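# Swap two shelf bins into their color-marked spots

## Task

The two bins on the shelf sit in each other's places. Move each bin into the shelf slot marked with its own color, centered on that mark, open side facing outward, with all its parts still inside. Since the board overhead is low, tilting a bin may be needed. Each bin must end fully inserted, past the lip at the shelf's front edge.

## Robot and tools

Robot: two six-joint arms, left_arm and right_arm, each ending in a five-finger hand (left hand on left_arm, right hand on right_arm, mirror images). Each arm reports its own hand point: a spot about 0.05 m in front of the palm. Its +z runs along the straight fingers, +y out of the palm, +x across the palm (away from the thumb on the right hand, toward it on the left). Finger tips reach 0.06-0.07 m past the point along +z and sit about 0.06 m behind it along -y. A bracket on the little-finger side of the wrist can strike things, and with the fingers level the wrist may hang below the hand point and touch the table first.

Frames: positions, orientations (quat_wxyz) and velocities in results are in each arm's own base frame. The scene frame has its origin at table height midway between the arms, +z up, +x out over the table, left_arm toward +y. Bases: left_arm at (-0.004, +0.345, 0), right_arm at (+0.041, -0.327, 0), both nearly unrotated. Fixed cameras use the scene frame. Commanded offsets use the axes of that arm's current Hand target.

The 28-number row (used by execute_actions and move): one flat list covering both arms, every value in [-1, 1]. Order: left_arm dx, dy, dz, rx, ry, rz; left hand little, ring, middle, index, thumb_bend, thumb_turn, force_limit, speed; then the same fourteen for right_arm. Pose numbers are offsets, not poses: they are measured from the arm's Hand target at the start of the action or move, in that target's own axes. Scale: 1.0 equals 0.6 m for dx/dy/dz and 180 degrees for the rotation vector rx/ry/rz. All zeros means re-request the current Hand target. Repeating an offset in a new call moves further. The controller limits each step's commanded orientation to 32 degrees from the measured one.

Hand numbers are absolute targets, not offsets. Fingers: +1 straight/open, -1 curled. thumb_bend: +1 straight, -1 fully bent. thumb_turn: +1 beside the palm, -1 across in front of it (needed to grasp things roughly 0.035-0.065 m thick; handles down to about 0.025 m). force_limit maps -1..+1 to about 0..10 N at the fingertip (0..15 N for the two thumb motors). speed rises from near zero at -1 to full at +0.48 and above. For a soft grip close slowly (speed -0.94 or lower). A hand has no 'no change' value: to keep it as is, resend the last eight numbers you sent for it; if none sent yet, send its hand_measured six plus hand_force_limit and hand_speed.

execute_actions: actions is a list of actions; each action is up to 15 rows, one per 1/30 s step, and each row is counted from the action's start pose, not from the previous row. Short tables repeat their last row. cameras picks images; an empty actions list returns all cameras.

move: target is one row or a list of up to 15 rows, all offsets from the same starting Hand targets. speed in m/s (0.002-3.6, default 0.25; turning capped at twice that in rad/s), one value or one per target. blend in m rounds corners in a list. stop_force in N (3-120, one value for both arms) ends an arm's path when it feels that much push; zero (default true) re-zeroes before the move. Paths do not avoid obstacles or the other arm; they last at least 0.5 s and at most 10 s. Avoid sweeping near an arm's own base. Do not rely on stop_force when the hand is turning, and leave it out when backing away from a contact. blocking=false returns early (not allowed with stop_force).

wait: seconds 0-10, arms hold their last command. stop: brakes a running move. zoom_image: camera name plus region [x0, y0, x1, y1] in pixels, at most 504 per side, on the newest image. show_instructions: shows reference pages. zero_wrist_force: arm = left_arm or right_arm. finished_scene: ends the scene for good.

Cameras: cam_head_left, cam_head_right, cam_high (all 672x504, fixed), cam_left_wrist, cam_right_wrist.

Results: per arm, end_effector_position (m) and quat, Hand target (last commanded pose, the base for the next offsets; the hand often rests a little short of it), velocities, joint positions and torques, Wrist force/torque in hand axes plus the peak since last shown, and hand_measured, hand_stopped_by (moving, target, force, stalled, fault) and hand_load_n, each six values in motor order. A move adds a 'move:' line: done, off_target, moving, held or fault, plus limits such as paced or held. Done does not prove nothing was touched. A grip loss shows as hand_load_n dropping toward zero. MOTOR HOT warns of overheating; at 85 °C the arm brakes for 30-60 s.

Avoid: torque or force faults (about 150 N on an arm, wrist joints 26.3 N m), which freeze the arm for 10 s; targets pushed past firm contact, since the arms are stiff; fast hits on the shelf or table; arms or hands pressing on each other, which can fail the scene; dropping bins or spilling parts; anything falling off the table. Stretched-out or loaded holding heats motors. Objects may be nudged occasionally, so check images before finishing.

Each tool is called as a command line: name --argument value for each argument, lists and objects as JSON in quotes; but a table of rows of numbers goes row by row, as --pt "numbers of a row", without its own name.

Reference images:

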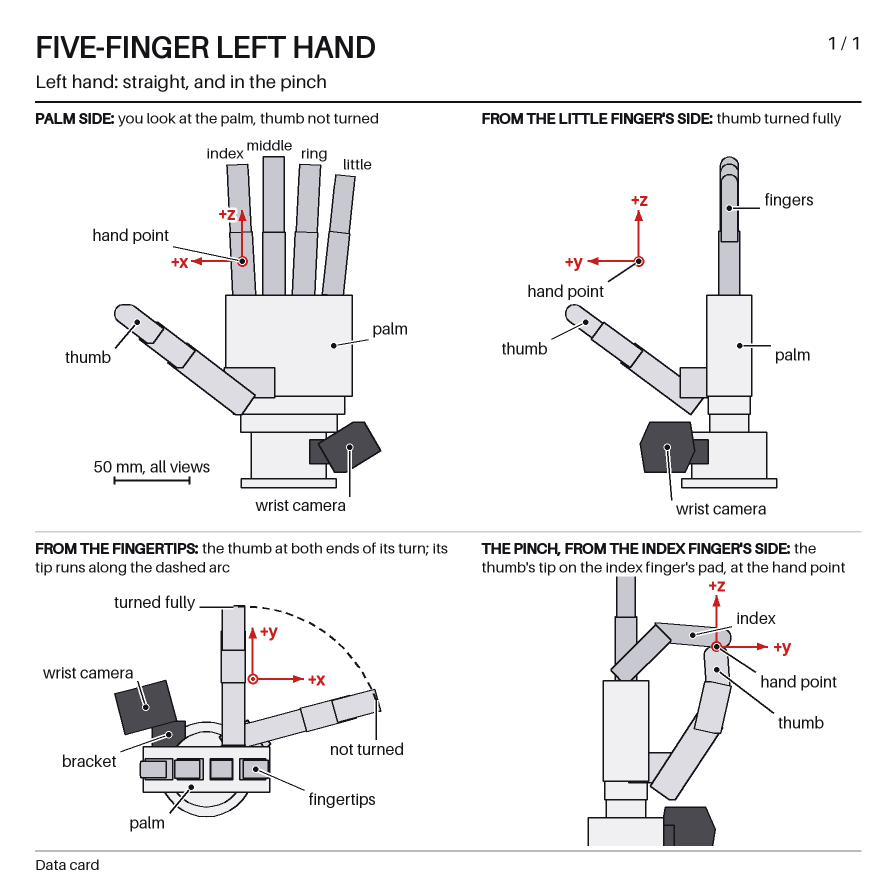

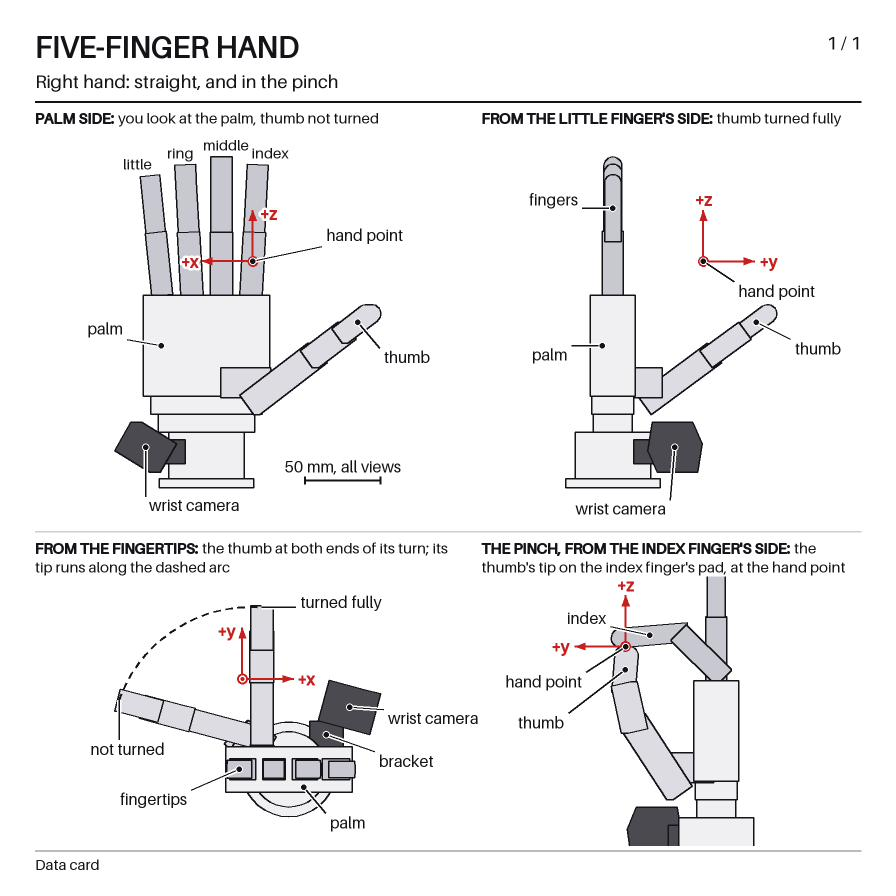

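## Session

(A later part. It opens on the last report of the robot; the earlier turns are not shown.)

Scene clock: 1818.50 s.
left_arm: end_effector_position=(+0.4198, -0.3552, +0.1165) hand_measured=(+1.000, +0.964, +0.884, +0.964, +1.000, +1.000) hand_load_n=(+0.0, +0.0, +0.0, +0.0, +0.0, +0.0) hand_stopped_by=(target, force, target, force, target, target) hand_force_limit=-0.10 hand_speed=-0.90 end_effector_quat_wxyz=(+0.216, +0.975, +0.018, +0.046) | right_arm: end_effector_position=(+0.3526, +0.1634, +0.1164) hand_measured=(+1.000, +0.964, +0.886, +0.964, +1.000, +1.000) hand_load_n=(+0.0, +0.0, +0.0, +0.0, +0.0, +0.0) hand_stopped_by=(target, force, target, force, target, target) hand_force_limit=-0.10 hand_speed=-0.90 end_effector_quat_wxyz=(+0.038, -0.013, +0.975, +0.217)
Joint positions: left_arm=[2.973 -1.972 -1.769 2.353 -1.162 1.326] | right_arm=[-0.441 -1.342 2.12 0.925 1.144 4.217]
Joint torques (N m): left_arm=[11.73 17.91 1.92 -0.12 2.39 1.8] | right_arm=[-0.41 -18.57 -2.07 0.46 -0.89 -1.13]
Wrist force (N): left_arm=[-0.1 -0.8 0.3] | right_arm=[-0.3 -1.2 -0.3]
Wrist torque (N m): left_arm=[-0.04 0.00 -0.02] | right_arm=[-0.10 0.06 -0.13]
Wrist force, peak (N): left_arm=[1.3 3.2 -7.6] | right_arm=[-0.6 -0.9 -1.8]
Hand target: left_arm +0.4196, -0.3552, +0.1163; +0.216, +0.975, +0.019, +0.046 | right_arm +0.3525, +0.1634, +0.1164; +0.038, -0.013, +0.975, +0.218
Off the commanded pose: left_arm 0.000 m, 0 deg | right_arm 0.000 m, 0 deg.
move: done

move --pt "0.0187 0.0937 -0.2009 0 0 0 1 1 1 1 1 1 0 0 -0.0187 0.0937 -0.2009 0 0 0 1 1 1 1 1 1 0 0" --pt "0.1787 -0.2818 -0.1767 0.406 0.2113 0.5075 -1 -1 0.3 0.3 0 -1 0 0 0.0128 0.3553 -0.1473 0 0 0 1 1 1 1 1 1 0 0" --speed '[0.15,0.25]' --cameras '["all"]'

Scene clock: 1858.87 s.
left_arm: end_effector_position=(+0.5133, -0.1515, +0.1490) hand_measured=(-1.000, -1.000, +0.300, +0.300, +0.000, -1.000) hand_load_n=(+0.0, +0.0, +0.0, +0.0, +0.0, +0.0) hand_stopped_by=(target, target, target, target, target, target) hand_force_limit=0.00 hand_speed=0.00 end_effector_quat_wxyz=(-0.441, +0.578, -0.545, +0.418) | right_arm: end_effector_position=(+0.3301, +0.3187, +0.2858) hand_measured=(+1.000, +1.000, +0.886, +1.000, +1.000, +1.000) hand_load_n=(+0.0, +0.0, +0.0, +0.0, +0.0, +0.0) hand_stopped_by=(target, target, target, target, target, target) hand_force_limit=0.00 hand_speed=0.00 end_effector_quat_wxyz=(+0.038, -0.013, +0.975, +0.218)
Joint positions: left_arm=[3.143 -1.539 -2.194 3.467 -1.623 3.124] | right_arm=[0.084 -1.536 1.774 1.219 1.139 4.795]
Joint torques (N m): left_arm=[-9.71 3.2 30.34 2.58 1.55 1.99] | right_arm=[-5.87 -27.93 -7.92 3.48 -2.4 0.6]
Wrist force (N): left_arm=[-0.1 0.1 -1.0] | right_arm=[-0.2 -1.4 0.5]
Wrist torque (N m): left_arm=[0.06 0.10 0.08] | right_arm=[-0.20 0.02 -0.08]
Wrist force, peak (N): left_arm=[-0.1 -1.6 1.5] | right_arm=[0.0 -1.9 0.6]
Hand target: left_arm +0.5133, -0.1515, +0.1490; -0.441, +0.578, -0.545, +0.418 | right_arm +0.3301, +0.3187, +0.2858; +0.038, -0.013, +0.975, +0.218
Off the commanded pose: left_arm 0.000 m, 0 deg | right_arm 0.000 m, 0 deg.
move: done
camera_calibration:
cam_left_wrist: T_world_to_cam=[[0.277377, -0.261419, 0.924512, -0.3196], [-0.535647, -0.840917, -0.0770736, 0.156412], [0.797587, -0.473833, -0.373279, -0.313942], [0, 0, 0, 1]] pos_world=[0.422828, -0.100776, 0.190341]
cam_right_wrist: T_world_to_cam=[[-0.269973, 0.864029, 0.424935, -0.314123], [0.786273, -0.0569079, 0.615253, -0.423471], [0.555778, 0.500216, -0.663999, -0.0332954], [0, 0, 0, 1]] pos_world=[0.266664, 0.263968, 0.371915]

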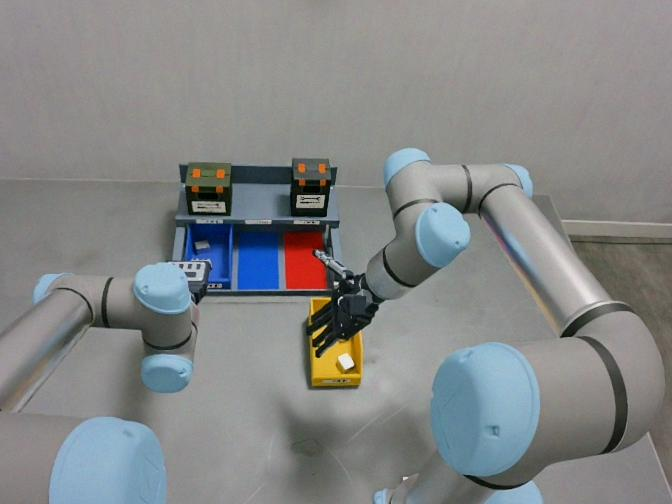

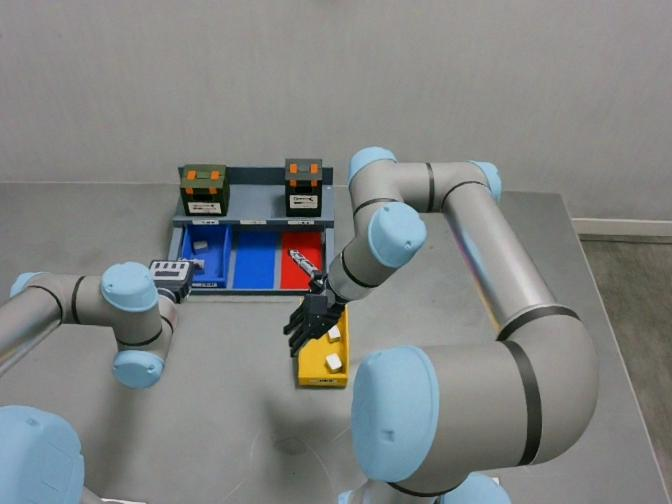

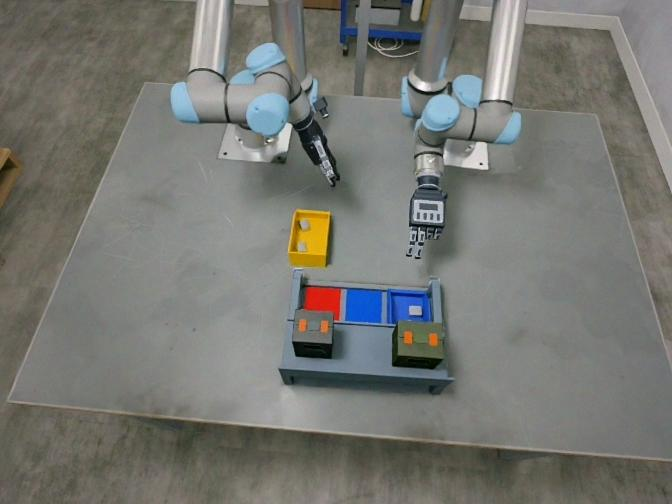

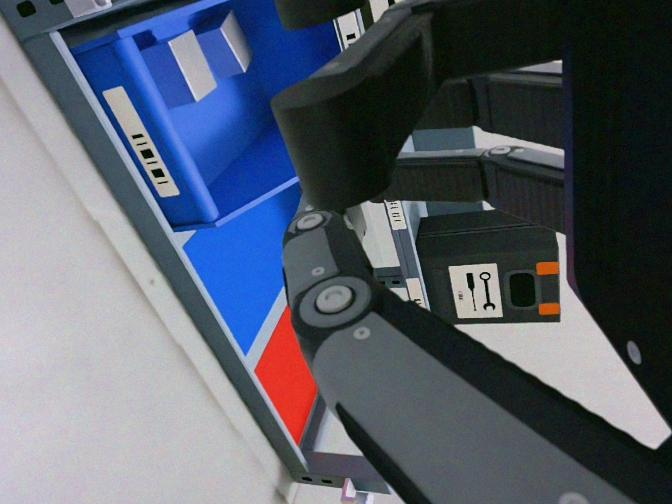

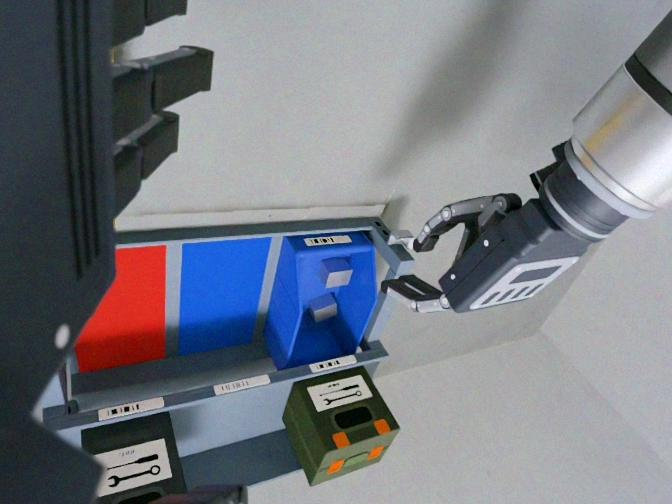

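zoom_image --camera "cam_right_wrist" --region '[60, 210, 420, 430]'

zoom_image --camera "cam_head_left" --region '[160, 200, 360, 320]'

zoom_image --camera "cam_high" --region '[280, 260, 460, 340]'

Scaled by 1.400 from the camera's 672x504 image, which has a finer 960x720 frame.

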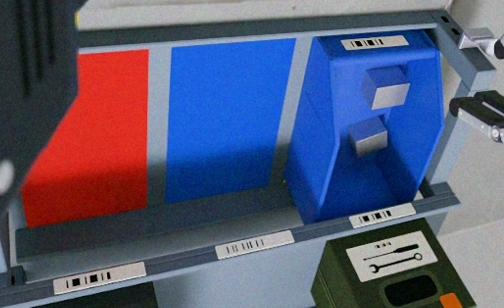

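Scaled by 2.520 from the camera's 672x504 image, which has a finer 960x720 frame.

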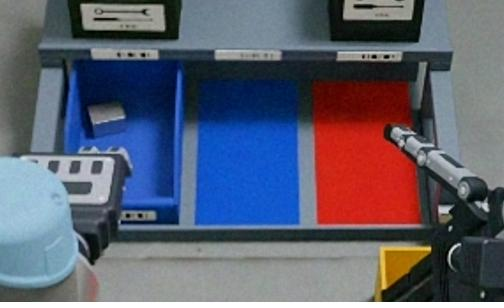

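Scaled by 2.800 from the camera's 672x504 image, which has a finer 960x720 frame.

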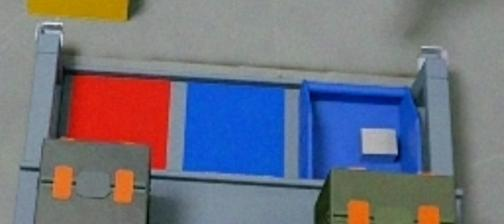

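move --target '[0,0.0739,0.1493,0,0,0,-1,-1,0.3,0.3,0,-1,0,0, 0,0,0,0,0,0,1,1,0.97,1,1,1,0,0]' --speed 0.12 --cameras '["cam_left_wrist","cam_right_wrist"]'

Scene clock: 1899.30 s.
left_arm: end_effector_position=(+0.5881, -0.1474, +0.0828) hand_measured=(-1.000, -1.000, +0.300, +0.300, +0.000, -1.000) hand_load_n=(+0.0, +0.0, +0.0, +0.0, +0.0, +0.0) hand_stopped_by=(target, target, target, target, target, target) hand_force_limit=0.00 hand_speed=0.00 end_effector_quat_wxyz=(-0.441, +0.578, -0.545, +0.418) | right_arm: end_effector_position=(+0.3301, +0.3187, +0.2858) hand_measured=(+1.000, +1.000, +0.970, +1.000, +1.000, +1.000) hand_load_n=(+0.0, +0.0, +0.5, +0.0, +0.0, +0.0) hand_stopped_by=(target, target, target, target, target, target) hand_force_limit=0.00 hand_speed=0.00 end_effector_quat_wxyz=(+0.038, -0.013, +0.975, +0.218)
Joint positions: left_arm=[3.154 -1.816 -2.093 3.644 -1.613 3.127] | right_arm=[0.084 -1.536 1.774 1.219 1.139 4.795]
Joint torques (N m): left_arm=[-7.54 21.52 2.09 1.26 -1.13 0.41] | right_arm=[-6.11 -27.62 -10.4 3.42 -1.06 0.77]
Wrist force (N): left_arm=[-0.2 -0.3 -0.8] | right_arm=[0.0 -1.2 0.4]
Wrist torque (N m): left_arm=[-0.01 0.11 0.03] | right_arm=[-0.16 -0.01 -0.06]
Wrist force, peak (N): left_arm=[-0.2 -0.7 -1.9] | right_arm=[-0.3 -1.6 0.4]
Hand target: left_arm +0.5881, -0.1475, +0.0827; -0.441, +0.578, -0.545, +0.418 | right_arm +0.3301, +0.3187, +0.2858; +0.038, -0.013, +0.975, +0.218
Off the commanded pose: left_arm 0.000 m, 0 deg | right_arm 0.000 m, 0 deg.
move: done
camera_calibration:
cam_left_wrist: T_world_to_cam=[[0.277326, -0.261496, 0.924505, -0.27808], [-0.535563, -0.840958, -0.0772105, 0.194711], [0.797661, -0.473718, -0.373267, -0.396445], [0, 0, 0, 1]] pos_world=[0.497628, -0.0967758, 0.124141]
cam_right_wrist: T_world_to_cam=[[-0.269973, 0.864029, 0.424935, -0.314123], [0.786273, -0.0569079, 0.615253, -0.423471], [0.555778, 0.500216, -0.663999, -0.0332954], [0, 0, 0, 1]] pos_world=[0.266664, 0.263968, 0.371915]
Images, in order (width x height): cam_left_wrist 672x504, cam_right_wrist 672x504.

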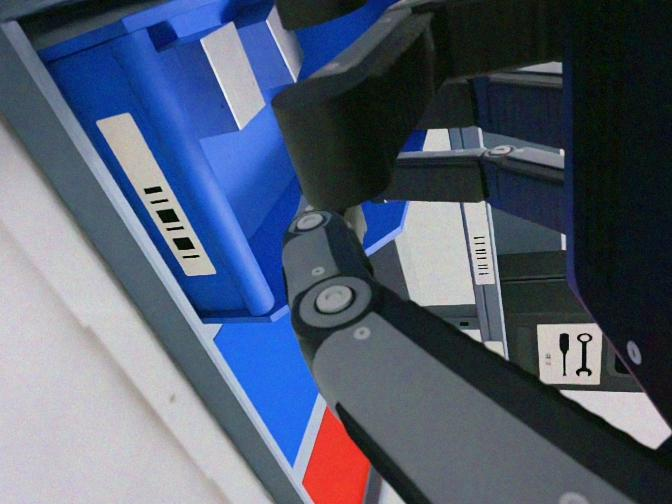

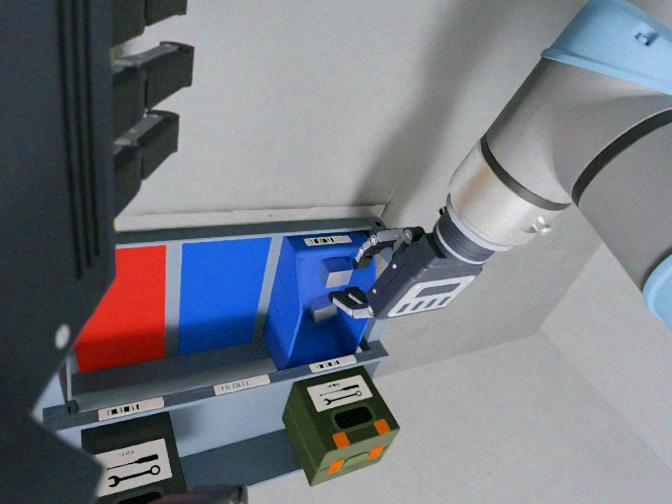

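move --target '[0.0217,0.0802,0.0215,0,0,0,-1,-1,0.3,0.3,0,-1,0,0, 0,0,0,0,0,0,1,1,0.97,1,1,1,0,0]' --speed 0.04 --stop_force 5 --cameras '["cam_left_wrist","cam_right_wrist"]'

zoom_image --camera "cam_left_wrist" --region '[160, 60, 460, 330]'

zoom_image --camera "cam_right_wrist" --region '[240, 200, 480, 400]'

Scene clock: 1933.53 s.
left_arm: end_effector_position=(+0.5886, -0.1606, +0.0330) hand_measured=(-1.000, -1.000, +0.300, +0.300, +0.000, -1.000) hand_load_n=(+0.0, +0.0, +0.0, +0.0, +0.0, +0.0) hand_stopped_by=(target, target, target, target, target, target) hand_force_limit=0.00 hand_speed=0.00 end_effector_quat_wxyz=(-0.441, +0.578, -0.545, +0.418) | right_arm: end_effector_position=(+0.3301, +0.3187, +0.2858) hand_measured=(+1.000, +1.000, +0.970, +1.000, +1.000, +1.000) hand_load_n=(+0.0, +0.0, +0.0, +0.0, +0.0, +0.0) hand_stopped_by=(target, target, target, target, target, target) hand_force_limit=0.00 hand_speed=0.00 end_effector_quat_wxyz=(+0.038, -0.013, +0.975, +0.218)
Joint positions: left_arm=[3.117 -1.927 -2.118 3.779 -1.648 3.118] | right_arm=[0.084 -1.536 1.774 1.219 1.139 4.795]
Joint torques (N m): left_arm=[11.85 43.72 26.38 1.94 1.5 1.82] | right_arm=[-2.36 -27.23 -21.95 3.43 0.47 0.85]
Wrist force (N): left_arm=[-0.1 -0.4 -1.1] | right_arm=[-0.1 -1.2 0.5]
Wrist torque (N m): left_arm=[0.00 0.10 0.12] | right_arm=[-0.16 -0.01 -0.06]
Wrist force, peak (N): left_arm=[-0.3 -0.5 -1.3] | right_arm=[-0.2 -1.7 0.8]
Hand target: left_arm +0.5886, -0.1606, +0.0330; -0.441, +0.578, -0.545, +0.418 | right_arm +0.3301, +0.3187, +0.2858; +0.038, -0.013, +0.975, +0.218
Off the commanded pose: left_arm 0.000 m, 0 deg | right_arm 0.000 m, 0 deg.
move: done
camera_calibration:
cam_left_wrist: T_world_to_cam=[[0.277377, -0.261419, 0.924512, -0.235555], [-0.535647, -0.840917, -0.0770736, 0.180062], [0.797587, -0.473833, -0.373279, -0.421698], [0, 0, 0, 1]] pos_world=[0.498128, -0.109976, 0.0742406]
cam_right_wrist: T_world_to_cam=[[-0.269973, 0.864029, 0.424935, -0.314081], [0.786273, -0.0569079, 0.615253, -0.423409], [0.555778, 0.500216, -0.663999, -0.0333618], [0, 0, 0, 1]] pos_world=[0.266664, 0.263968, 0.371815]
Images, in order (width x height): cam_left_wrist 672x504, cam_right_wrist 672x504.

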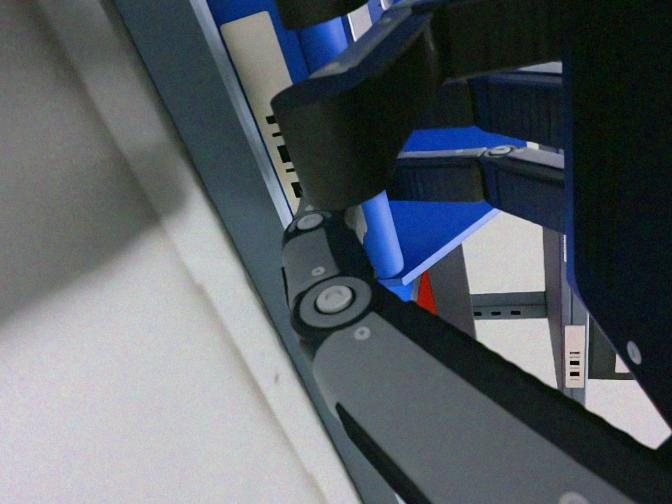

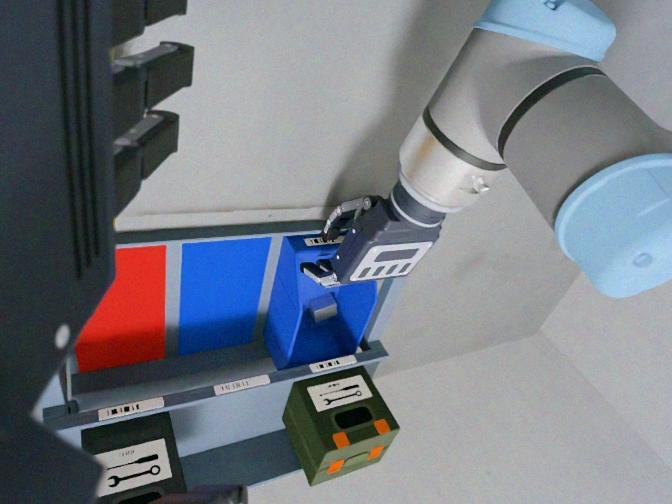

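Scaled by 1.680 from the camera's 672x504 image, which has a finer 960x720 frame.

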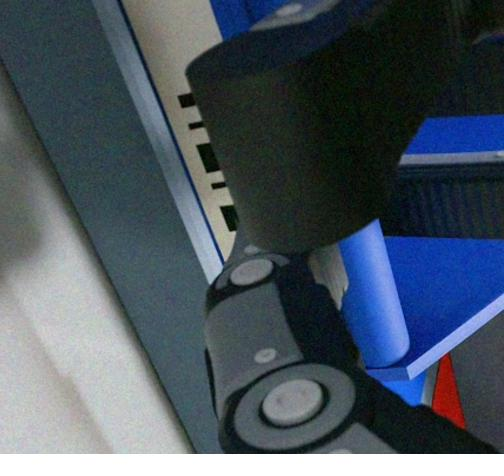

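Scaled by 2.100 from the camera's 672x504 image, which has a finer 960x720 frame.

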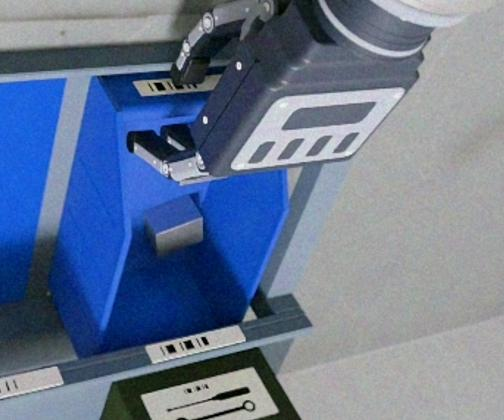

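move --target '[0,-0.006,0.0225,0,0,0,-1,-1,0.3,0.3,0,-1,0,0, 0,0,0,0,0,0,1,1,0.97,1,1,1,0,0]' --speed 0.03 --stop_force 4 --cameras '["cam_left_wrist","cam_right_wrist"]'

zoom_image --camera "cam_left_wrist" --region '[160, 60, 460, 330]'

zoom_image --camera "cam_right_wrist" --region '[240, 200, 480, 400]'

Scene clock: 1947.33 s.
left_arm: end_effector_position=(+0.6026, -0.1598, +0.0329) hand_measured=(-1.000, -1.000, +0.300, +0.300, +0.000, -1.000) hand_load_n=(+0.0, +0.0, +0.0, +0.0, +0.0, +0.0) hand_stopped_by=(target, target, target, target, target, target) hand_force_limit=0.00 hand_speed=0.00 end_effector_quat_wxyz=(-0.441, +0.578, -0.545, +0.418) | right_arm: end_effector_position=(+0.3301, +0.3187, +0.2858) hand_measured=(+1.000, +1.000, +0.970, +1.000, +1.000, +1.000) hand_load_n=(+0.0, +0.0, +0.0, +0.0, +0.0, +0.0) hand_stopped_by=(target, target, target, target, target, target) hand_force_limit=0.00 hand_speed=0.00 end_effector_quat_wxyz=(+0.038, -0.013, +0.975, +0.218)
Joint positions: left_arm=[3.12 -1.951 -2.08 3.765 -1.645 3.119] | right_arm=[0.084 -1.536 1.774 1.219 1.139 4.795]
Joint torques (N m): left_arm=[-5.22 45.04 0.35 2.87 -1.12 0.53] | right_arm=[-0.21 -26.73 -28.74 3.41 0.44 0.65]
Wrist force (N): left_arm=[-0.1 -0.1 -0.8] | right_arm=[-0.2 -1.4 0.5]
Wrist torque (N m): left_arm=[0.02 0.10 0.07] | right_arm=[-0.20 0.01 -0.08]
Wrist force, peak (N): left_arm=[0.0 -1.0 -2.5] | right_arm=[-0.2 -1.7 0.5]
Hand target: left_arm +0.6026, -0.1598, +0.0329; -0.441, +0.578, -0.545, +0.418 | right_arm +0.3301, +0.3187, +0.2858; +0.038, -0.013, +0.975, +0.218
Off the commanded pose: left_arm 0.000 m, 0 deg | right_arm 0.000 m, 0 deg.
move: done
camera_calibration:
cam_left_wrist: T_world_to_cam=[[0.277377, -0.261419, 0.924512, -0.239229], [-0.535647, -0.840917, -0.0770736, 0.188234], [0.797587, -0.473833, -0.373279, -0.432485], [0, 0, 0, 1]] pos_world=[0.512128, -0.109176, 0.0742406]
cam_right_wrist: T_world_to_cam=[[-0.269973, 0.864029, 0.424935, -0.314123], [0.786273, -0.0569079, 0.615253, -0.423471], [0.555778, 0.500216, -0.663999, -0.0332954], [0, 0, 0, 1]] pos_world=[0.266664, 0.263968, 0.371915]
Images, in order (width x height): cam_left_wrist 672x504, cam_right_wrist 672x504.

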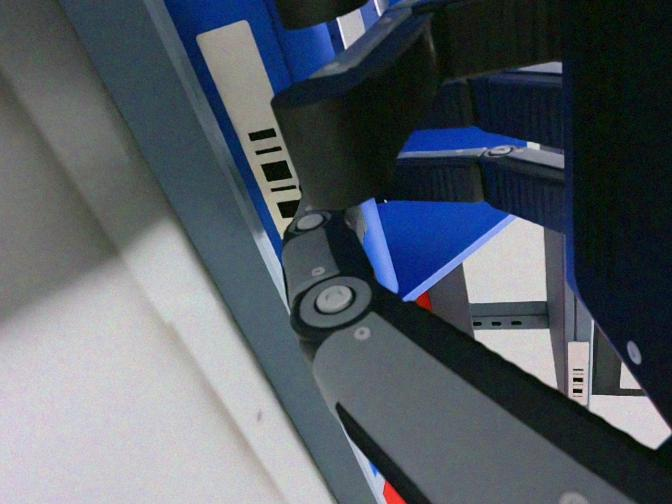

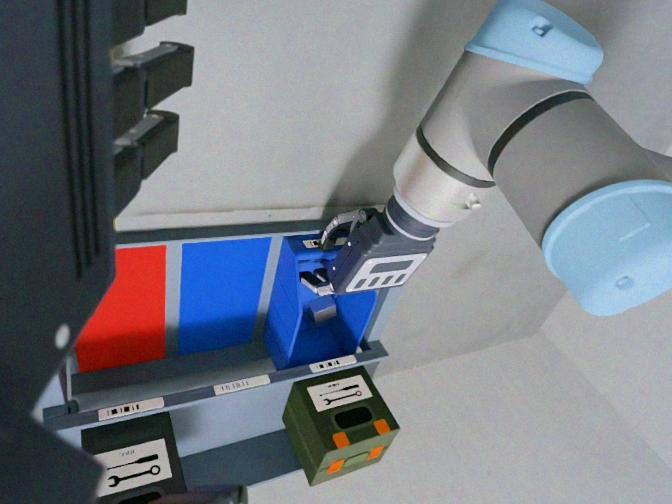

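Scaled by 1.680 from the camera's 672x504 image, which has a finer 960x720 frame.

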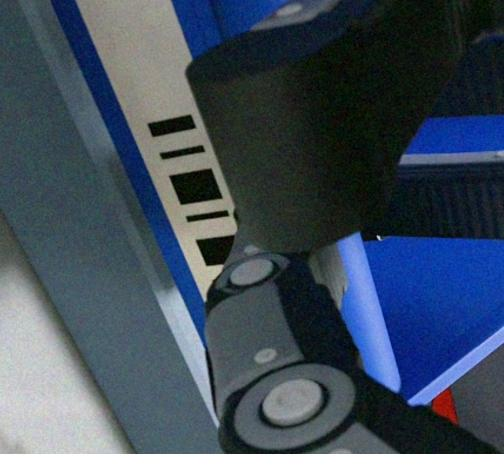

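Scaled by 2.100 from the camera's 672x504 image, which has a finer 960x720 frame.

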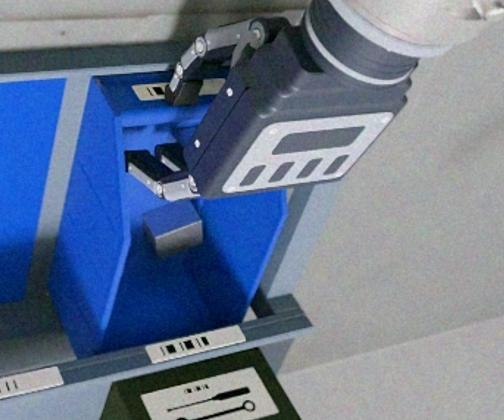

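move --target '[0,0,0,0,0,0,-1,-1,-0.5,-0.5,0,-1,-0.3,-0.85, 0,0,0,0,0,0,1,1,0.97,1,1,1,0,0]'

move --target '[0,0,0,0,0,0,-1,-1,-0.6,-0.6,0,-1,0.5,-0.9, 0,0,0,0,0,0,1,1,0.97,1,1,1,0,0]' --cameras '["cam_left_wrist","cam_right_wrist"]'

Scene clock: 1957.07 s.
left_arm: end_effector_position=(+0.6026, -0.1598, +0.0329) hand_measured=(-1.000, -1.000, -0.072, -0.060, +0.000, -1.000) hand_load_n=(+0.0, +0.0, +5.0, +2.5, +1.0, +0.0) hand_stopped_by=(target, target, force, force, target, target) hand_force_limit=-0.30 hand_speed=-0.85 end_effector_quat_wxyz=(-0.441, +0.578, -0.545, +0.418) | right_arm: end_effector_position=(+0.3301, +0.3187, +0.2858) hand_measured=(+1.000, +1.000, +0.970, +1.000, +1.000, +1.000) hand_load_n=(+0.0, +0.0, +0.0, +0.0, +0.0, +0.0) hand_stopped_by=(target, target, target, target, target, target) hand_force_limit=0.00 hand_speed=0.00 end_effector_quat_wxyz=(+0.038, -0.013, +0.975, +0.218)
Joint positions: left_arm=[3.12 -1.951 -2.08 3.765 -1.645 3.118] | right_arm=[0.084 -1.536 1.774 1.219 1.139 4.795]
Joint torques (N m): left_arm=[-5.64 43.1 2.51 1.83 -1 -1.81] | right_arm=[2.92 -26.47 -29.4 3.26 0.44 0.65]
Wrist force (N): left_arm=[-0.8 -1.9 -1.4] | right_arm=[-0.1 -1.5 0.5]
Wrist torque (N m): left_arm=[-0.02 0.09 0.08] | right_arm=[-0.21 0.00 -0.08]
Wrist force, peak (N): left_arm=[-0.9 -3.0 -1.2] | right_arm=[-0.3 -1.6 0.6]
Hand target: left_arm +0.6026, -0.1598, +0.0329; -0.441, +0.578, -0.545, +0.418 | right_arm +0.3301, +0.3187, +0.2858; +0.038, -0.013, +0.975, +0.218
Off the commanded pose: left_arm 0.000 m, 0 deg | right_arm 0.000 m, 0 deg.
move: done

Scene clock: 1957.57 s.
left_arm: end_effector_position=(+0.6026, -0.1598, +0.0329) hand_measured=(-1.000, -1.000, -0.080, -0.074, +0.000, -1.000) hand_load_n=(+0.0, +0.0, +6.5, +7.0, +1.5, -0.5) hand_stopped_by=(target, target, force, force, target, target) hand_force_limit=0.50 hand_speed=-0.90 end_effector_quat_wxyz=(-0.441, +0.578, -0.545, +0.418) | right_arm: end_effector_position=(+0.3301, +0.3187, +0.2858) hand_measured=(+1.000, +1.000, +0.970, +1.000, +1.000, +1.000) hand_load_n=(+0.0, +0.0, +0.0, +0.0, -0.5, +0.0) hand_stopped_by=(target, target, target, target, target, target) hand_force_limit=0.00 hand_speed=0.00 end_effector_quat_wxyz=(+0.038, -0.013, +0.975, +0.218)
Joint positions: left_arm=[3.12 -1.951 -2.08 3.765 -1.645 3.118] | right_arm=[0.084 -1.536 1.774 1.219 1.139 4.795]
Joint torques (N m): left_arm=[-5.67 40.44 3.36 0.91 -0.59 -1.72] | right_arm=[2.54 -27.52 -28.26 3.39 0.47 0.79]
Wrist force (N): left_arm=[-1.1 -3.8 -2.2] | right_arm=[0.0 -1.2 0.3]
Wrist torque (N m): left_arm=[-0.06 0.01 0.09] | right_arm=[-0.15 0.00 -0.06]
Wrist force, peak (N): left_arm=[-1.1 -3.8 -2.2] | right_arm=[-0.2 -1.6 0.7]
Hand target: left_arm +0.6026, -0.1598, +0.0329; -0.441, +0.578, -0.545, +0.418 | right_arm +0.3301, +0.3187, +0.2858; +0.038, -0.013, +0.975, +0.218
Off the commanded pose: left_arm 0.000 m, 0 deg | right_arm 0.000 m, 0 deg.
move: done
camera_calibration:
cam_left_wrist: T_world_to_cam=[[0.277377, -0.261419, 0.924512, -0.239229], [-0.535647, -0.840917, -0.0770736, 0.188234], [0.797587, -0.473833, -0.373279, -0.432485], [0, 0, 0, 1]] pos_world=[0.512128, -0.109176, 0.0742406]
cam_right_wrist: T_world_to_cam=[[-0.269973, 0.864029, 0.424935, -0.314123], [0.786273, -0.0569079, 0.615253, -0.423471], [0.555778, 0.500216, -0.663999, -0.0332954], [0, 0, 0, 1]] pos_world=[0.266664, 0.263968, 0.371915]
Images, in order (width x height): cam_left_wrist 672x504, cam_right_wrist 672x504.

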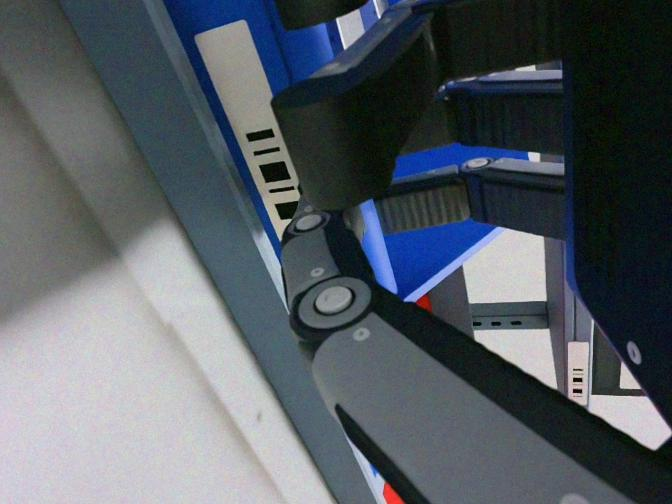

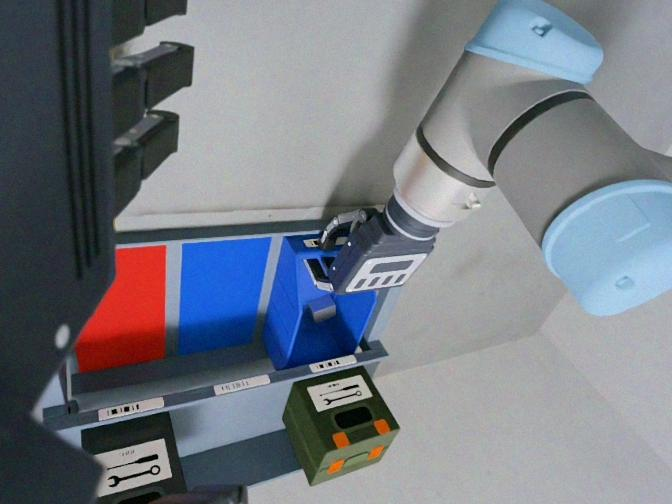

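move --pt "0 -0.0129 -0.0035 0 0 0 -1 -1 -0.6 -0.6 0 -1 0.5 -0.9 0 0 0 0 0 0 1 1 0.97 1 1 1 0 0" --pt "0 -0.0258 -0.007 -0.0167 0 0 -1 -1 -0.6 -0.6 0 -1 0.5 -0.9 0 0 0 0 0 0 1 1 0.97 1 1 1 0 0" --speed 0.03 --cameras '["cam_left_wrist","cam_right_wrist"]'

zoom_image --camera "cam_left_wrist" --region '[60, 0, 460, 330]'

Scene clock: 1983.73 s.
left_arm: end_effector_position=(+0.6028, -0.1598, +0.0492) hand_measured=(-1.000, -1.000, -0.080, -0.074, +0.000, -1.000) hand_load_n=(+0.0, +0.0, +8.5, +5.5, +0.0, -1.5) hand_stopped_by=(target, target, force, force, target, target) hand_force_limit=0.50 hand_speed=-0.90 end_effector_quat_wxyz=(-0.426, +0.589, -0.556, +0.404) | right_arm: end_effector_position=(+0.3301, +0.3187, +0.2858) hand_measured=(+1.000, +1.000, +0.970, +1.000, +1.000, +1.000) hand_load_n=(+0.0, +0.0, +0.0, +0.0, +0.0, +0.0) hand_stopped_by=(target, target, target, target, target, target) hand_force_limit=0.00 hand_speed=0.00 end_effector_quat_wxyz=(+0.038, -0.013, +0.975, +0.218)
Joint positions: left_arm=[3.122 -1.918 -2.03 3.63 -1.642 3.115] | right_arm=[0.084 -1.536 1.774 1.219 1.139 4.795]
Joint torques (N m): left_arm=[9.44 30.33 2.56 3.47 0.92 -1.28] | right_arm=[3.26 -27.11 -30.14 3.44 0.22 0.64]
Wrist force (N): left_arm=[0.0 3.7 0.5] | right_arm=[0.1 -1.6 0.6]
Wrist torque (N m): left_arm=[-0.01 0.12 0.03] | right_arm=[-0.21 -0.03 -0.07]
Wrist force, peak (N): left_arm=[-0.9 -4.2 -2.1] | right_arm=[-0.4 -1.7 0.6]
Hand target: left_arm +0.6026, -0.1598, +0.0489; -0.425, +0.589, -0.556, +0.404 | right_arm +0.3301, +0.3187, +0.2858; +0.038, -0.013, +0.975, +0.218
Off the commanded pose: left_arm 0.000 m, 0 deg | right_arm 0.000 m, 0 deg.
move: done
camera_calibration:
cam_left_wrist: T_world_to_cam=[[0.324971, -0.258712, 0.909649, -0.281819], [-0.538989, -0.841021, -0.0466408, 0.190117], [0.7771, -0.475133, -0.412751, -0.412425], [0, 0, 0, 1]] pos_world=[0.514549, -0.108975, 0.0949951]
cam_right_wrist: T_world_to_cam=[[-0.269973, 0.864029, 0.424935, -0.314123], [0.786273, -0.0569079, 0.615253, -0.423471], [0.555778, 0.500216, -0.663999, -0.0332954], [0, 0, 0, 1]] pos_world=[0.266664, 0.263968, 0.371915]
Images, in order (width x height): cam_left_wrist 672x504, cam_right_wrist 672x504.

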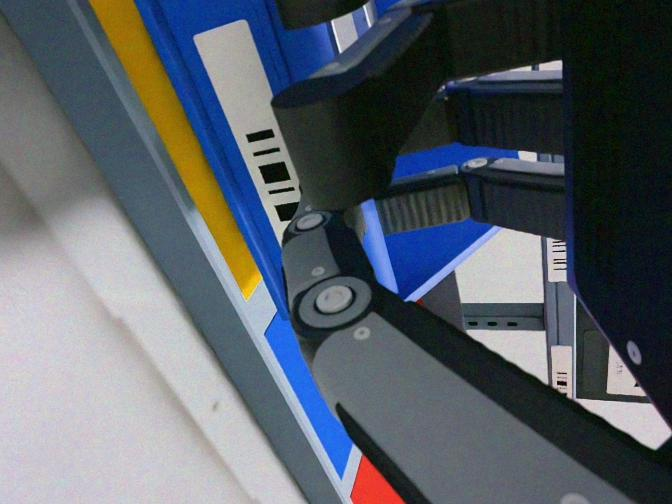

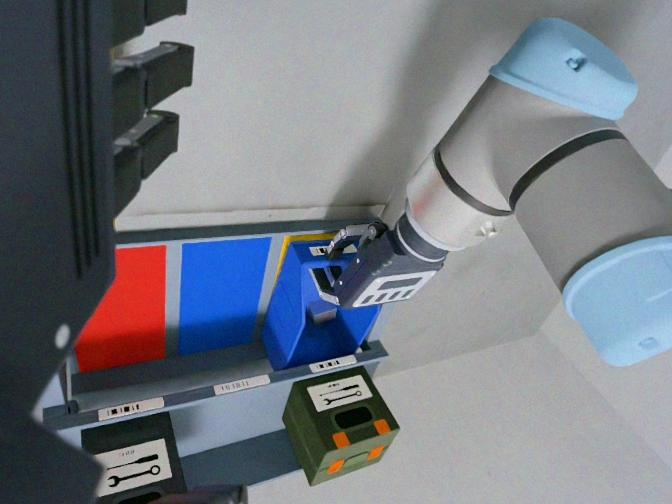

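Scaled by 1.260 from the camera's 672x504 image, which has a finer 960x720 frame.

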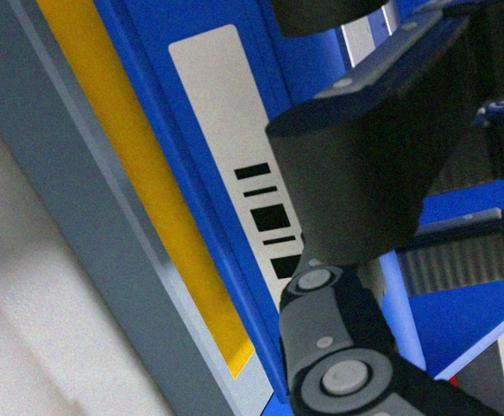

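move --target '[0,0.0281,-0.1135,0,0,0,-1,-1,-0.6,-0.6,0,-1,0.5,-0.9, 0,0,0,0,0,0,1,1,0.97,1,1,1,0,0]' --speed 0.05 --cameras '["cam_left_wrist","cam_right_wrist","cam_high"]'

Scene clock: 1999.10 s.
left_arm: end_effector_position=(+0.5327, -0.1638, +0.0543) hand_measured=(-1.000, -1.000, -0.080, -0.074, +0.000, -1.000) hand_load_n=(+0.0, +0.0, +9.0, +5.5, -2.0, -2.0) hand_stopped_by=(target, target, force, force, target, target) hand_force_limit=0.50 hand_speed=-0.90 end_effector_quat_wxyz=(-0.425, +0.589, -0.556, +0.404) end_effector_velocity=(+0.001, +0.001, -0.002) end_effector_angular_velocity=(+0.002, +0.002, +0.001) | right_arm: end_effector_position=(+0.3301, +0.3187, +0.2858) hand_measured=(+1.000, +1.000, +0.970, +1.000, +1.000, +1.000) hand_load_n=(+0.0, +0.0, +0.0, +0.0, +0.0, -0.5) hand_stopped_by=(target, target, target, target, target, target) hand_force_limit=0.00 hand_speed=0.00 end_effector_quat_wxyz=(+0.038, -0.013, +0.975, +0.218)
Joint positions: left_arm=[3.105 -1.782 -2.207 3.671 -1.658 3.11] | right_arm=[0.084 -1.536 1.774 1.219 1.139 4.795]
Joint velocities: left_arm=[0.001 -0.006 0.004 0 -0.001 0.002] | right_arm=[within noise]
Joint torques (N m): left_arm=[4.72 12.1 28.87 0.1 1.15 -1.07] | right_arm=[2.76 -26.93 -29.13 3.36 0.27 0.76]
Wrist force (N): left_arm=[-0.1 2.5 -0.5] | right_arm=[-0.2 -1.3 0.5]
Wrist torque (N m): left_arm=[-0.01 0.13 0.02] | right_arm=[-0.19 0.02 -0.08]
Wrist force, peak (N): left_arm=[-0.1 4.1 0.8] | right_arm=[-0.2 -1.5 0.7]
Hand target: left_arm +0.5327, -0.1637, +0.0542; -0.425, +0.589, -0.556, +0.404 | right_arm +0.3301, +0.3187, +0.2858; +0.038, -0.013, +0.975, +0.218
Off the commanded pose: left_arm 0.000 m, 0 deg | right_arm 0.000 m, 0 deg.
move: done
camera_calibration:
cam_left_wrist: T_world_to_cam=[[0.32517, -0.258765, 0.909563, -0.264798], [-0.539019, -0.841006, -0.0465613, 0.149214], [0.776997, -0.475131, -0.412949, -0.357679], [0, 0, 0, 1]] pos_world=[0.444449, -0.112975, 0.100095]
cam_right_wrist: T_world_to_cam=[[-0.269973, 0.864029, 0.424935, -0.314123], [0.786273, -0.0569079, 0.615253, -0.423471], [0.555778, 0.500216, -0.663999, -0.0332954], [0, 0, 0, 1]] pos_world=[0.266664, 0.263968, 0.371915]
Images, in order (width x height): cam_high 672x504, cam_left_wrist 672x504, cam_right_wrist 672x504.

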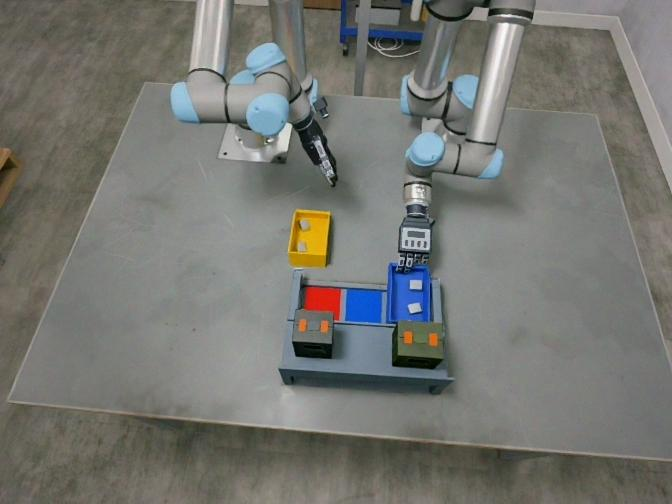

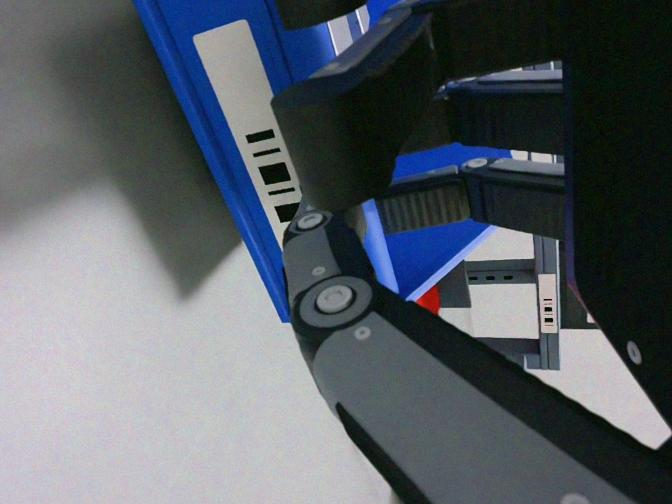

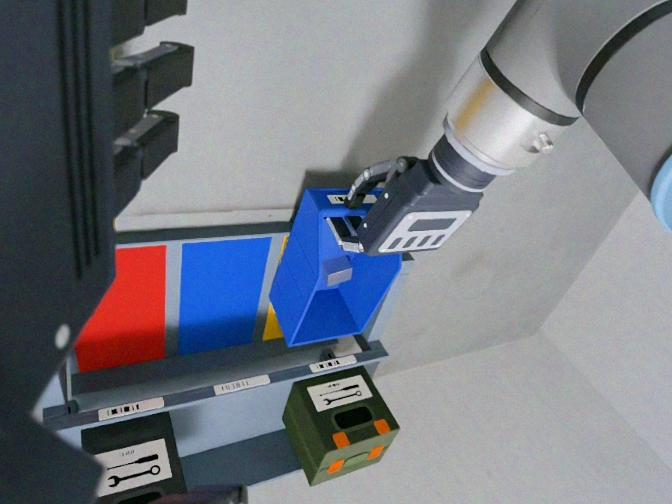

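move --target '[0.0833,0,0,0,0,0,-1,-1,-0.6,-0.6,0,-1,0.5,-0.9, 0,0,0,0,0,0,1,1,0.97,1,1,1,0,0]' --speed 0.04 --cameras '["cam_left_wrist","cam_right_wrist","cam_high"]'

Scene clock: 2038.93 s.
left_arm: end_effector_position=(+0.5356, -0.2137, +0.0543) hand_measured=(-1.000, -1.000, -0.080, -0.074, +0.000, -1.000) hand_load_n=(+0.0, +0.0, +8.5, +6.5, -1.5, -1.5) hand_stopped_by=(target, target, force, force, target, target) hand_force_limit=0.50 hand_speed=-0.90 end_effector_quat_wxyz=(-0.425, +0.589, -0.556, +0.404) | right_arm: end_effector_position=(+0.3301, +0.3187, +0.2858) hand_measured=(+1.000, +1.000, +0.970, +1.000, +1.000, +1.000) hand_load_n=(+0.0, +0.0, +0.0, +0.0, +0.0, +0.0) hand_stopped_by=(target, target, target, target, target, target) hand_force_limit=0.00 hand_speed=0.00 end_effector_quat_wxyz=(+0.038, -0.013, +0.975, +0.218)
Joint positions: left_arm=[2.956 -1.838 -2.13 3.642 -1.799 3.062] | right_arm=[0.084 -1.536 1.774 1.219 1.139 4.795]
Joint torques (N m): left_arm=[11.03 43.2 3.17 3.27 1.89 1.82] | right_arm=[3.53 -25.82 -28.65 3.32 0.36 0.71]
Wrist force (N): left_arm=[-0.1 3.8 -0.2] | right_arm=[-0.1 -1.4 0.7]
Wrist torque (N m): left_arm=[0.02 0.07 0.02] | right_arm=[-0.20 -0.01 -0.07]
Wrist force, peak (N): left_arm=[-0.6 4.0 0.3] | right_arm=[-0.1 -1.7 0.7]
Hand target: left_arm +0.5355, -0.2136, +0.0543; -0.425, +0.589, -0.556, +0.404 | right_arm +0.3301, +0.3187, +0.2858; +0.038, -0.013, +0.975, +0.218
Off the commanded pose: left_arm 0.000 m, 0 deg | right_arm 0.000 m, 0 deg.
move: done
camera_calibration:
cam_left_wrist: T_world_to_cam=[[0.325559, -0.258683, 0.909447, -0.278835], [-0.539089, -0.840979, -0.0462278, 0.108868], [0.776784, -0.475224, -0.413242, -0.38361], [0, 0, 0, 1]] pos_world=[0.447449, -0.162875, 0.100095]
cam_right_wrist: T_world_to_cam=[[-0.269973, 0.864029, 0.424935, -0.314123], [0.786273, -0.0569079, 0.615253, -0.423471], [0.555778, 0.500216, -0.663999, -0.0332954], [0, 0, 0, 1]] pos_world=[0.266664, 0.263968, 0.371915]
Images, in order (width x height): cam_high 672x504, cam_left_wrist 672x504, cam_right_wrist 672x504.

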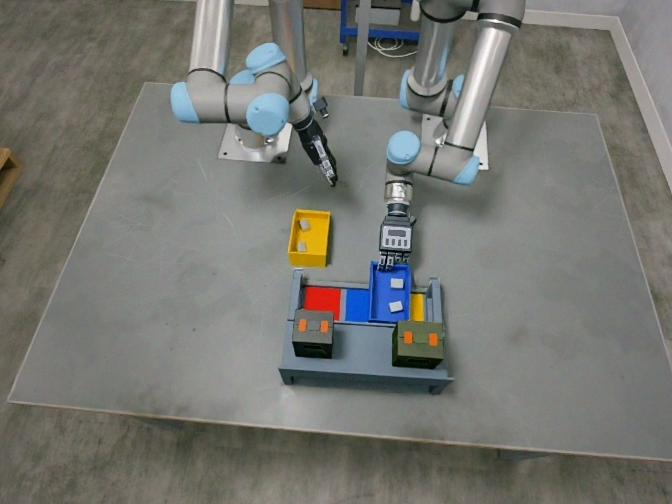

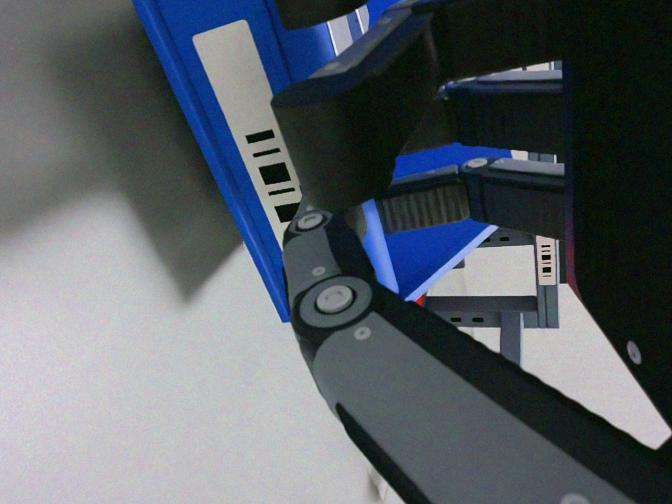

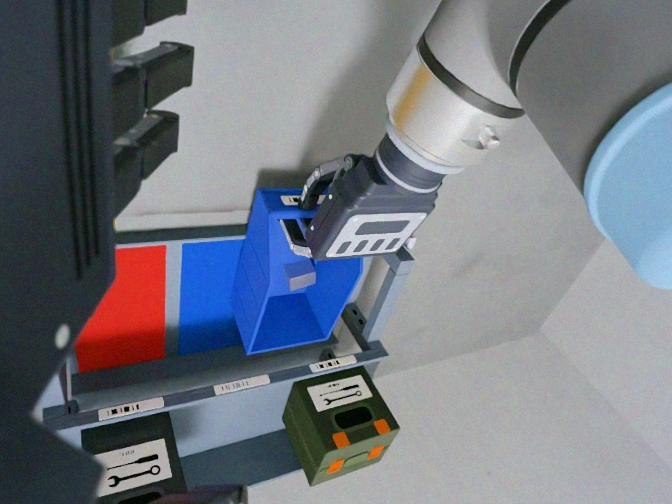

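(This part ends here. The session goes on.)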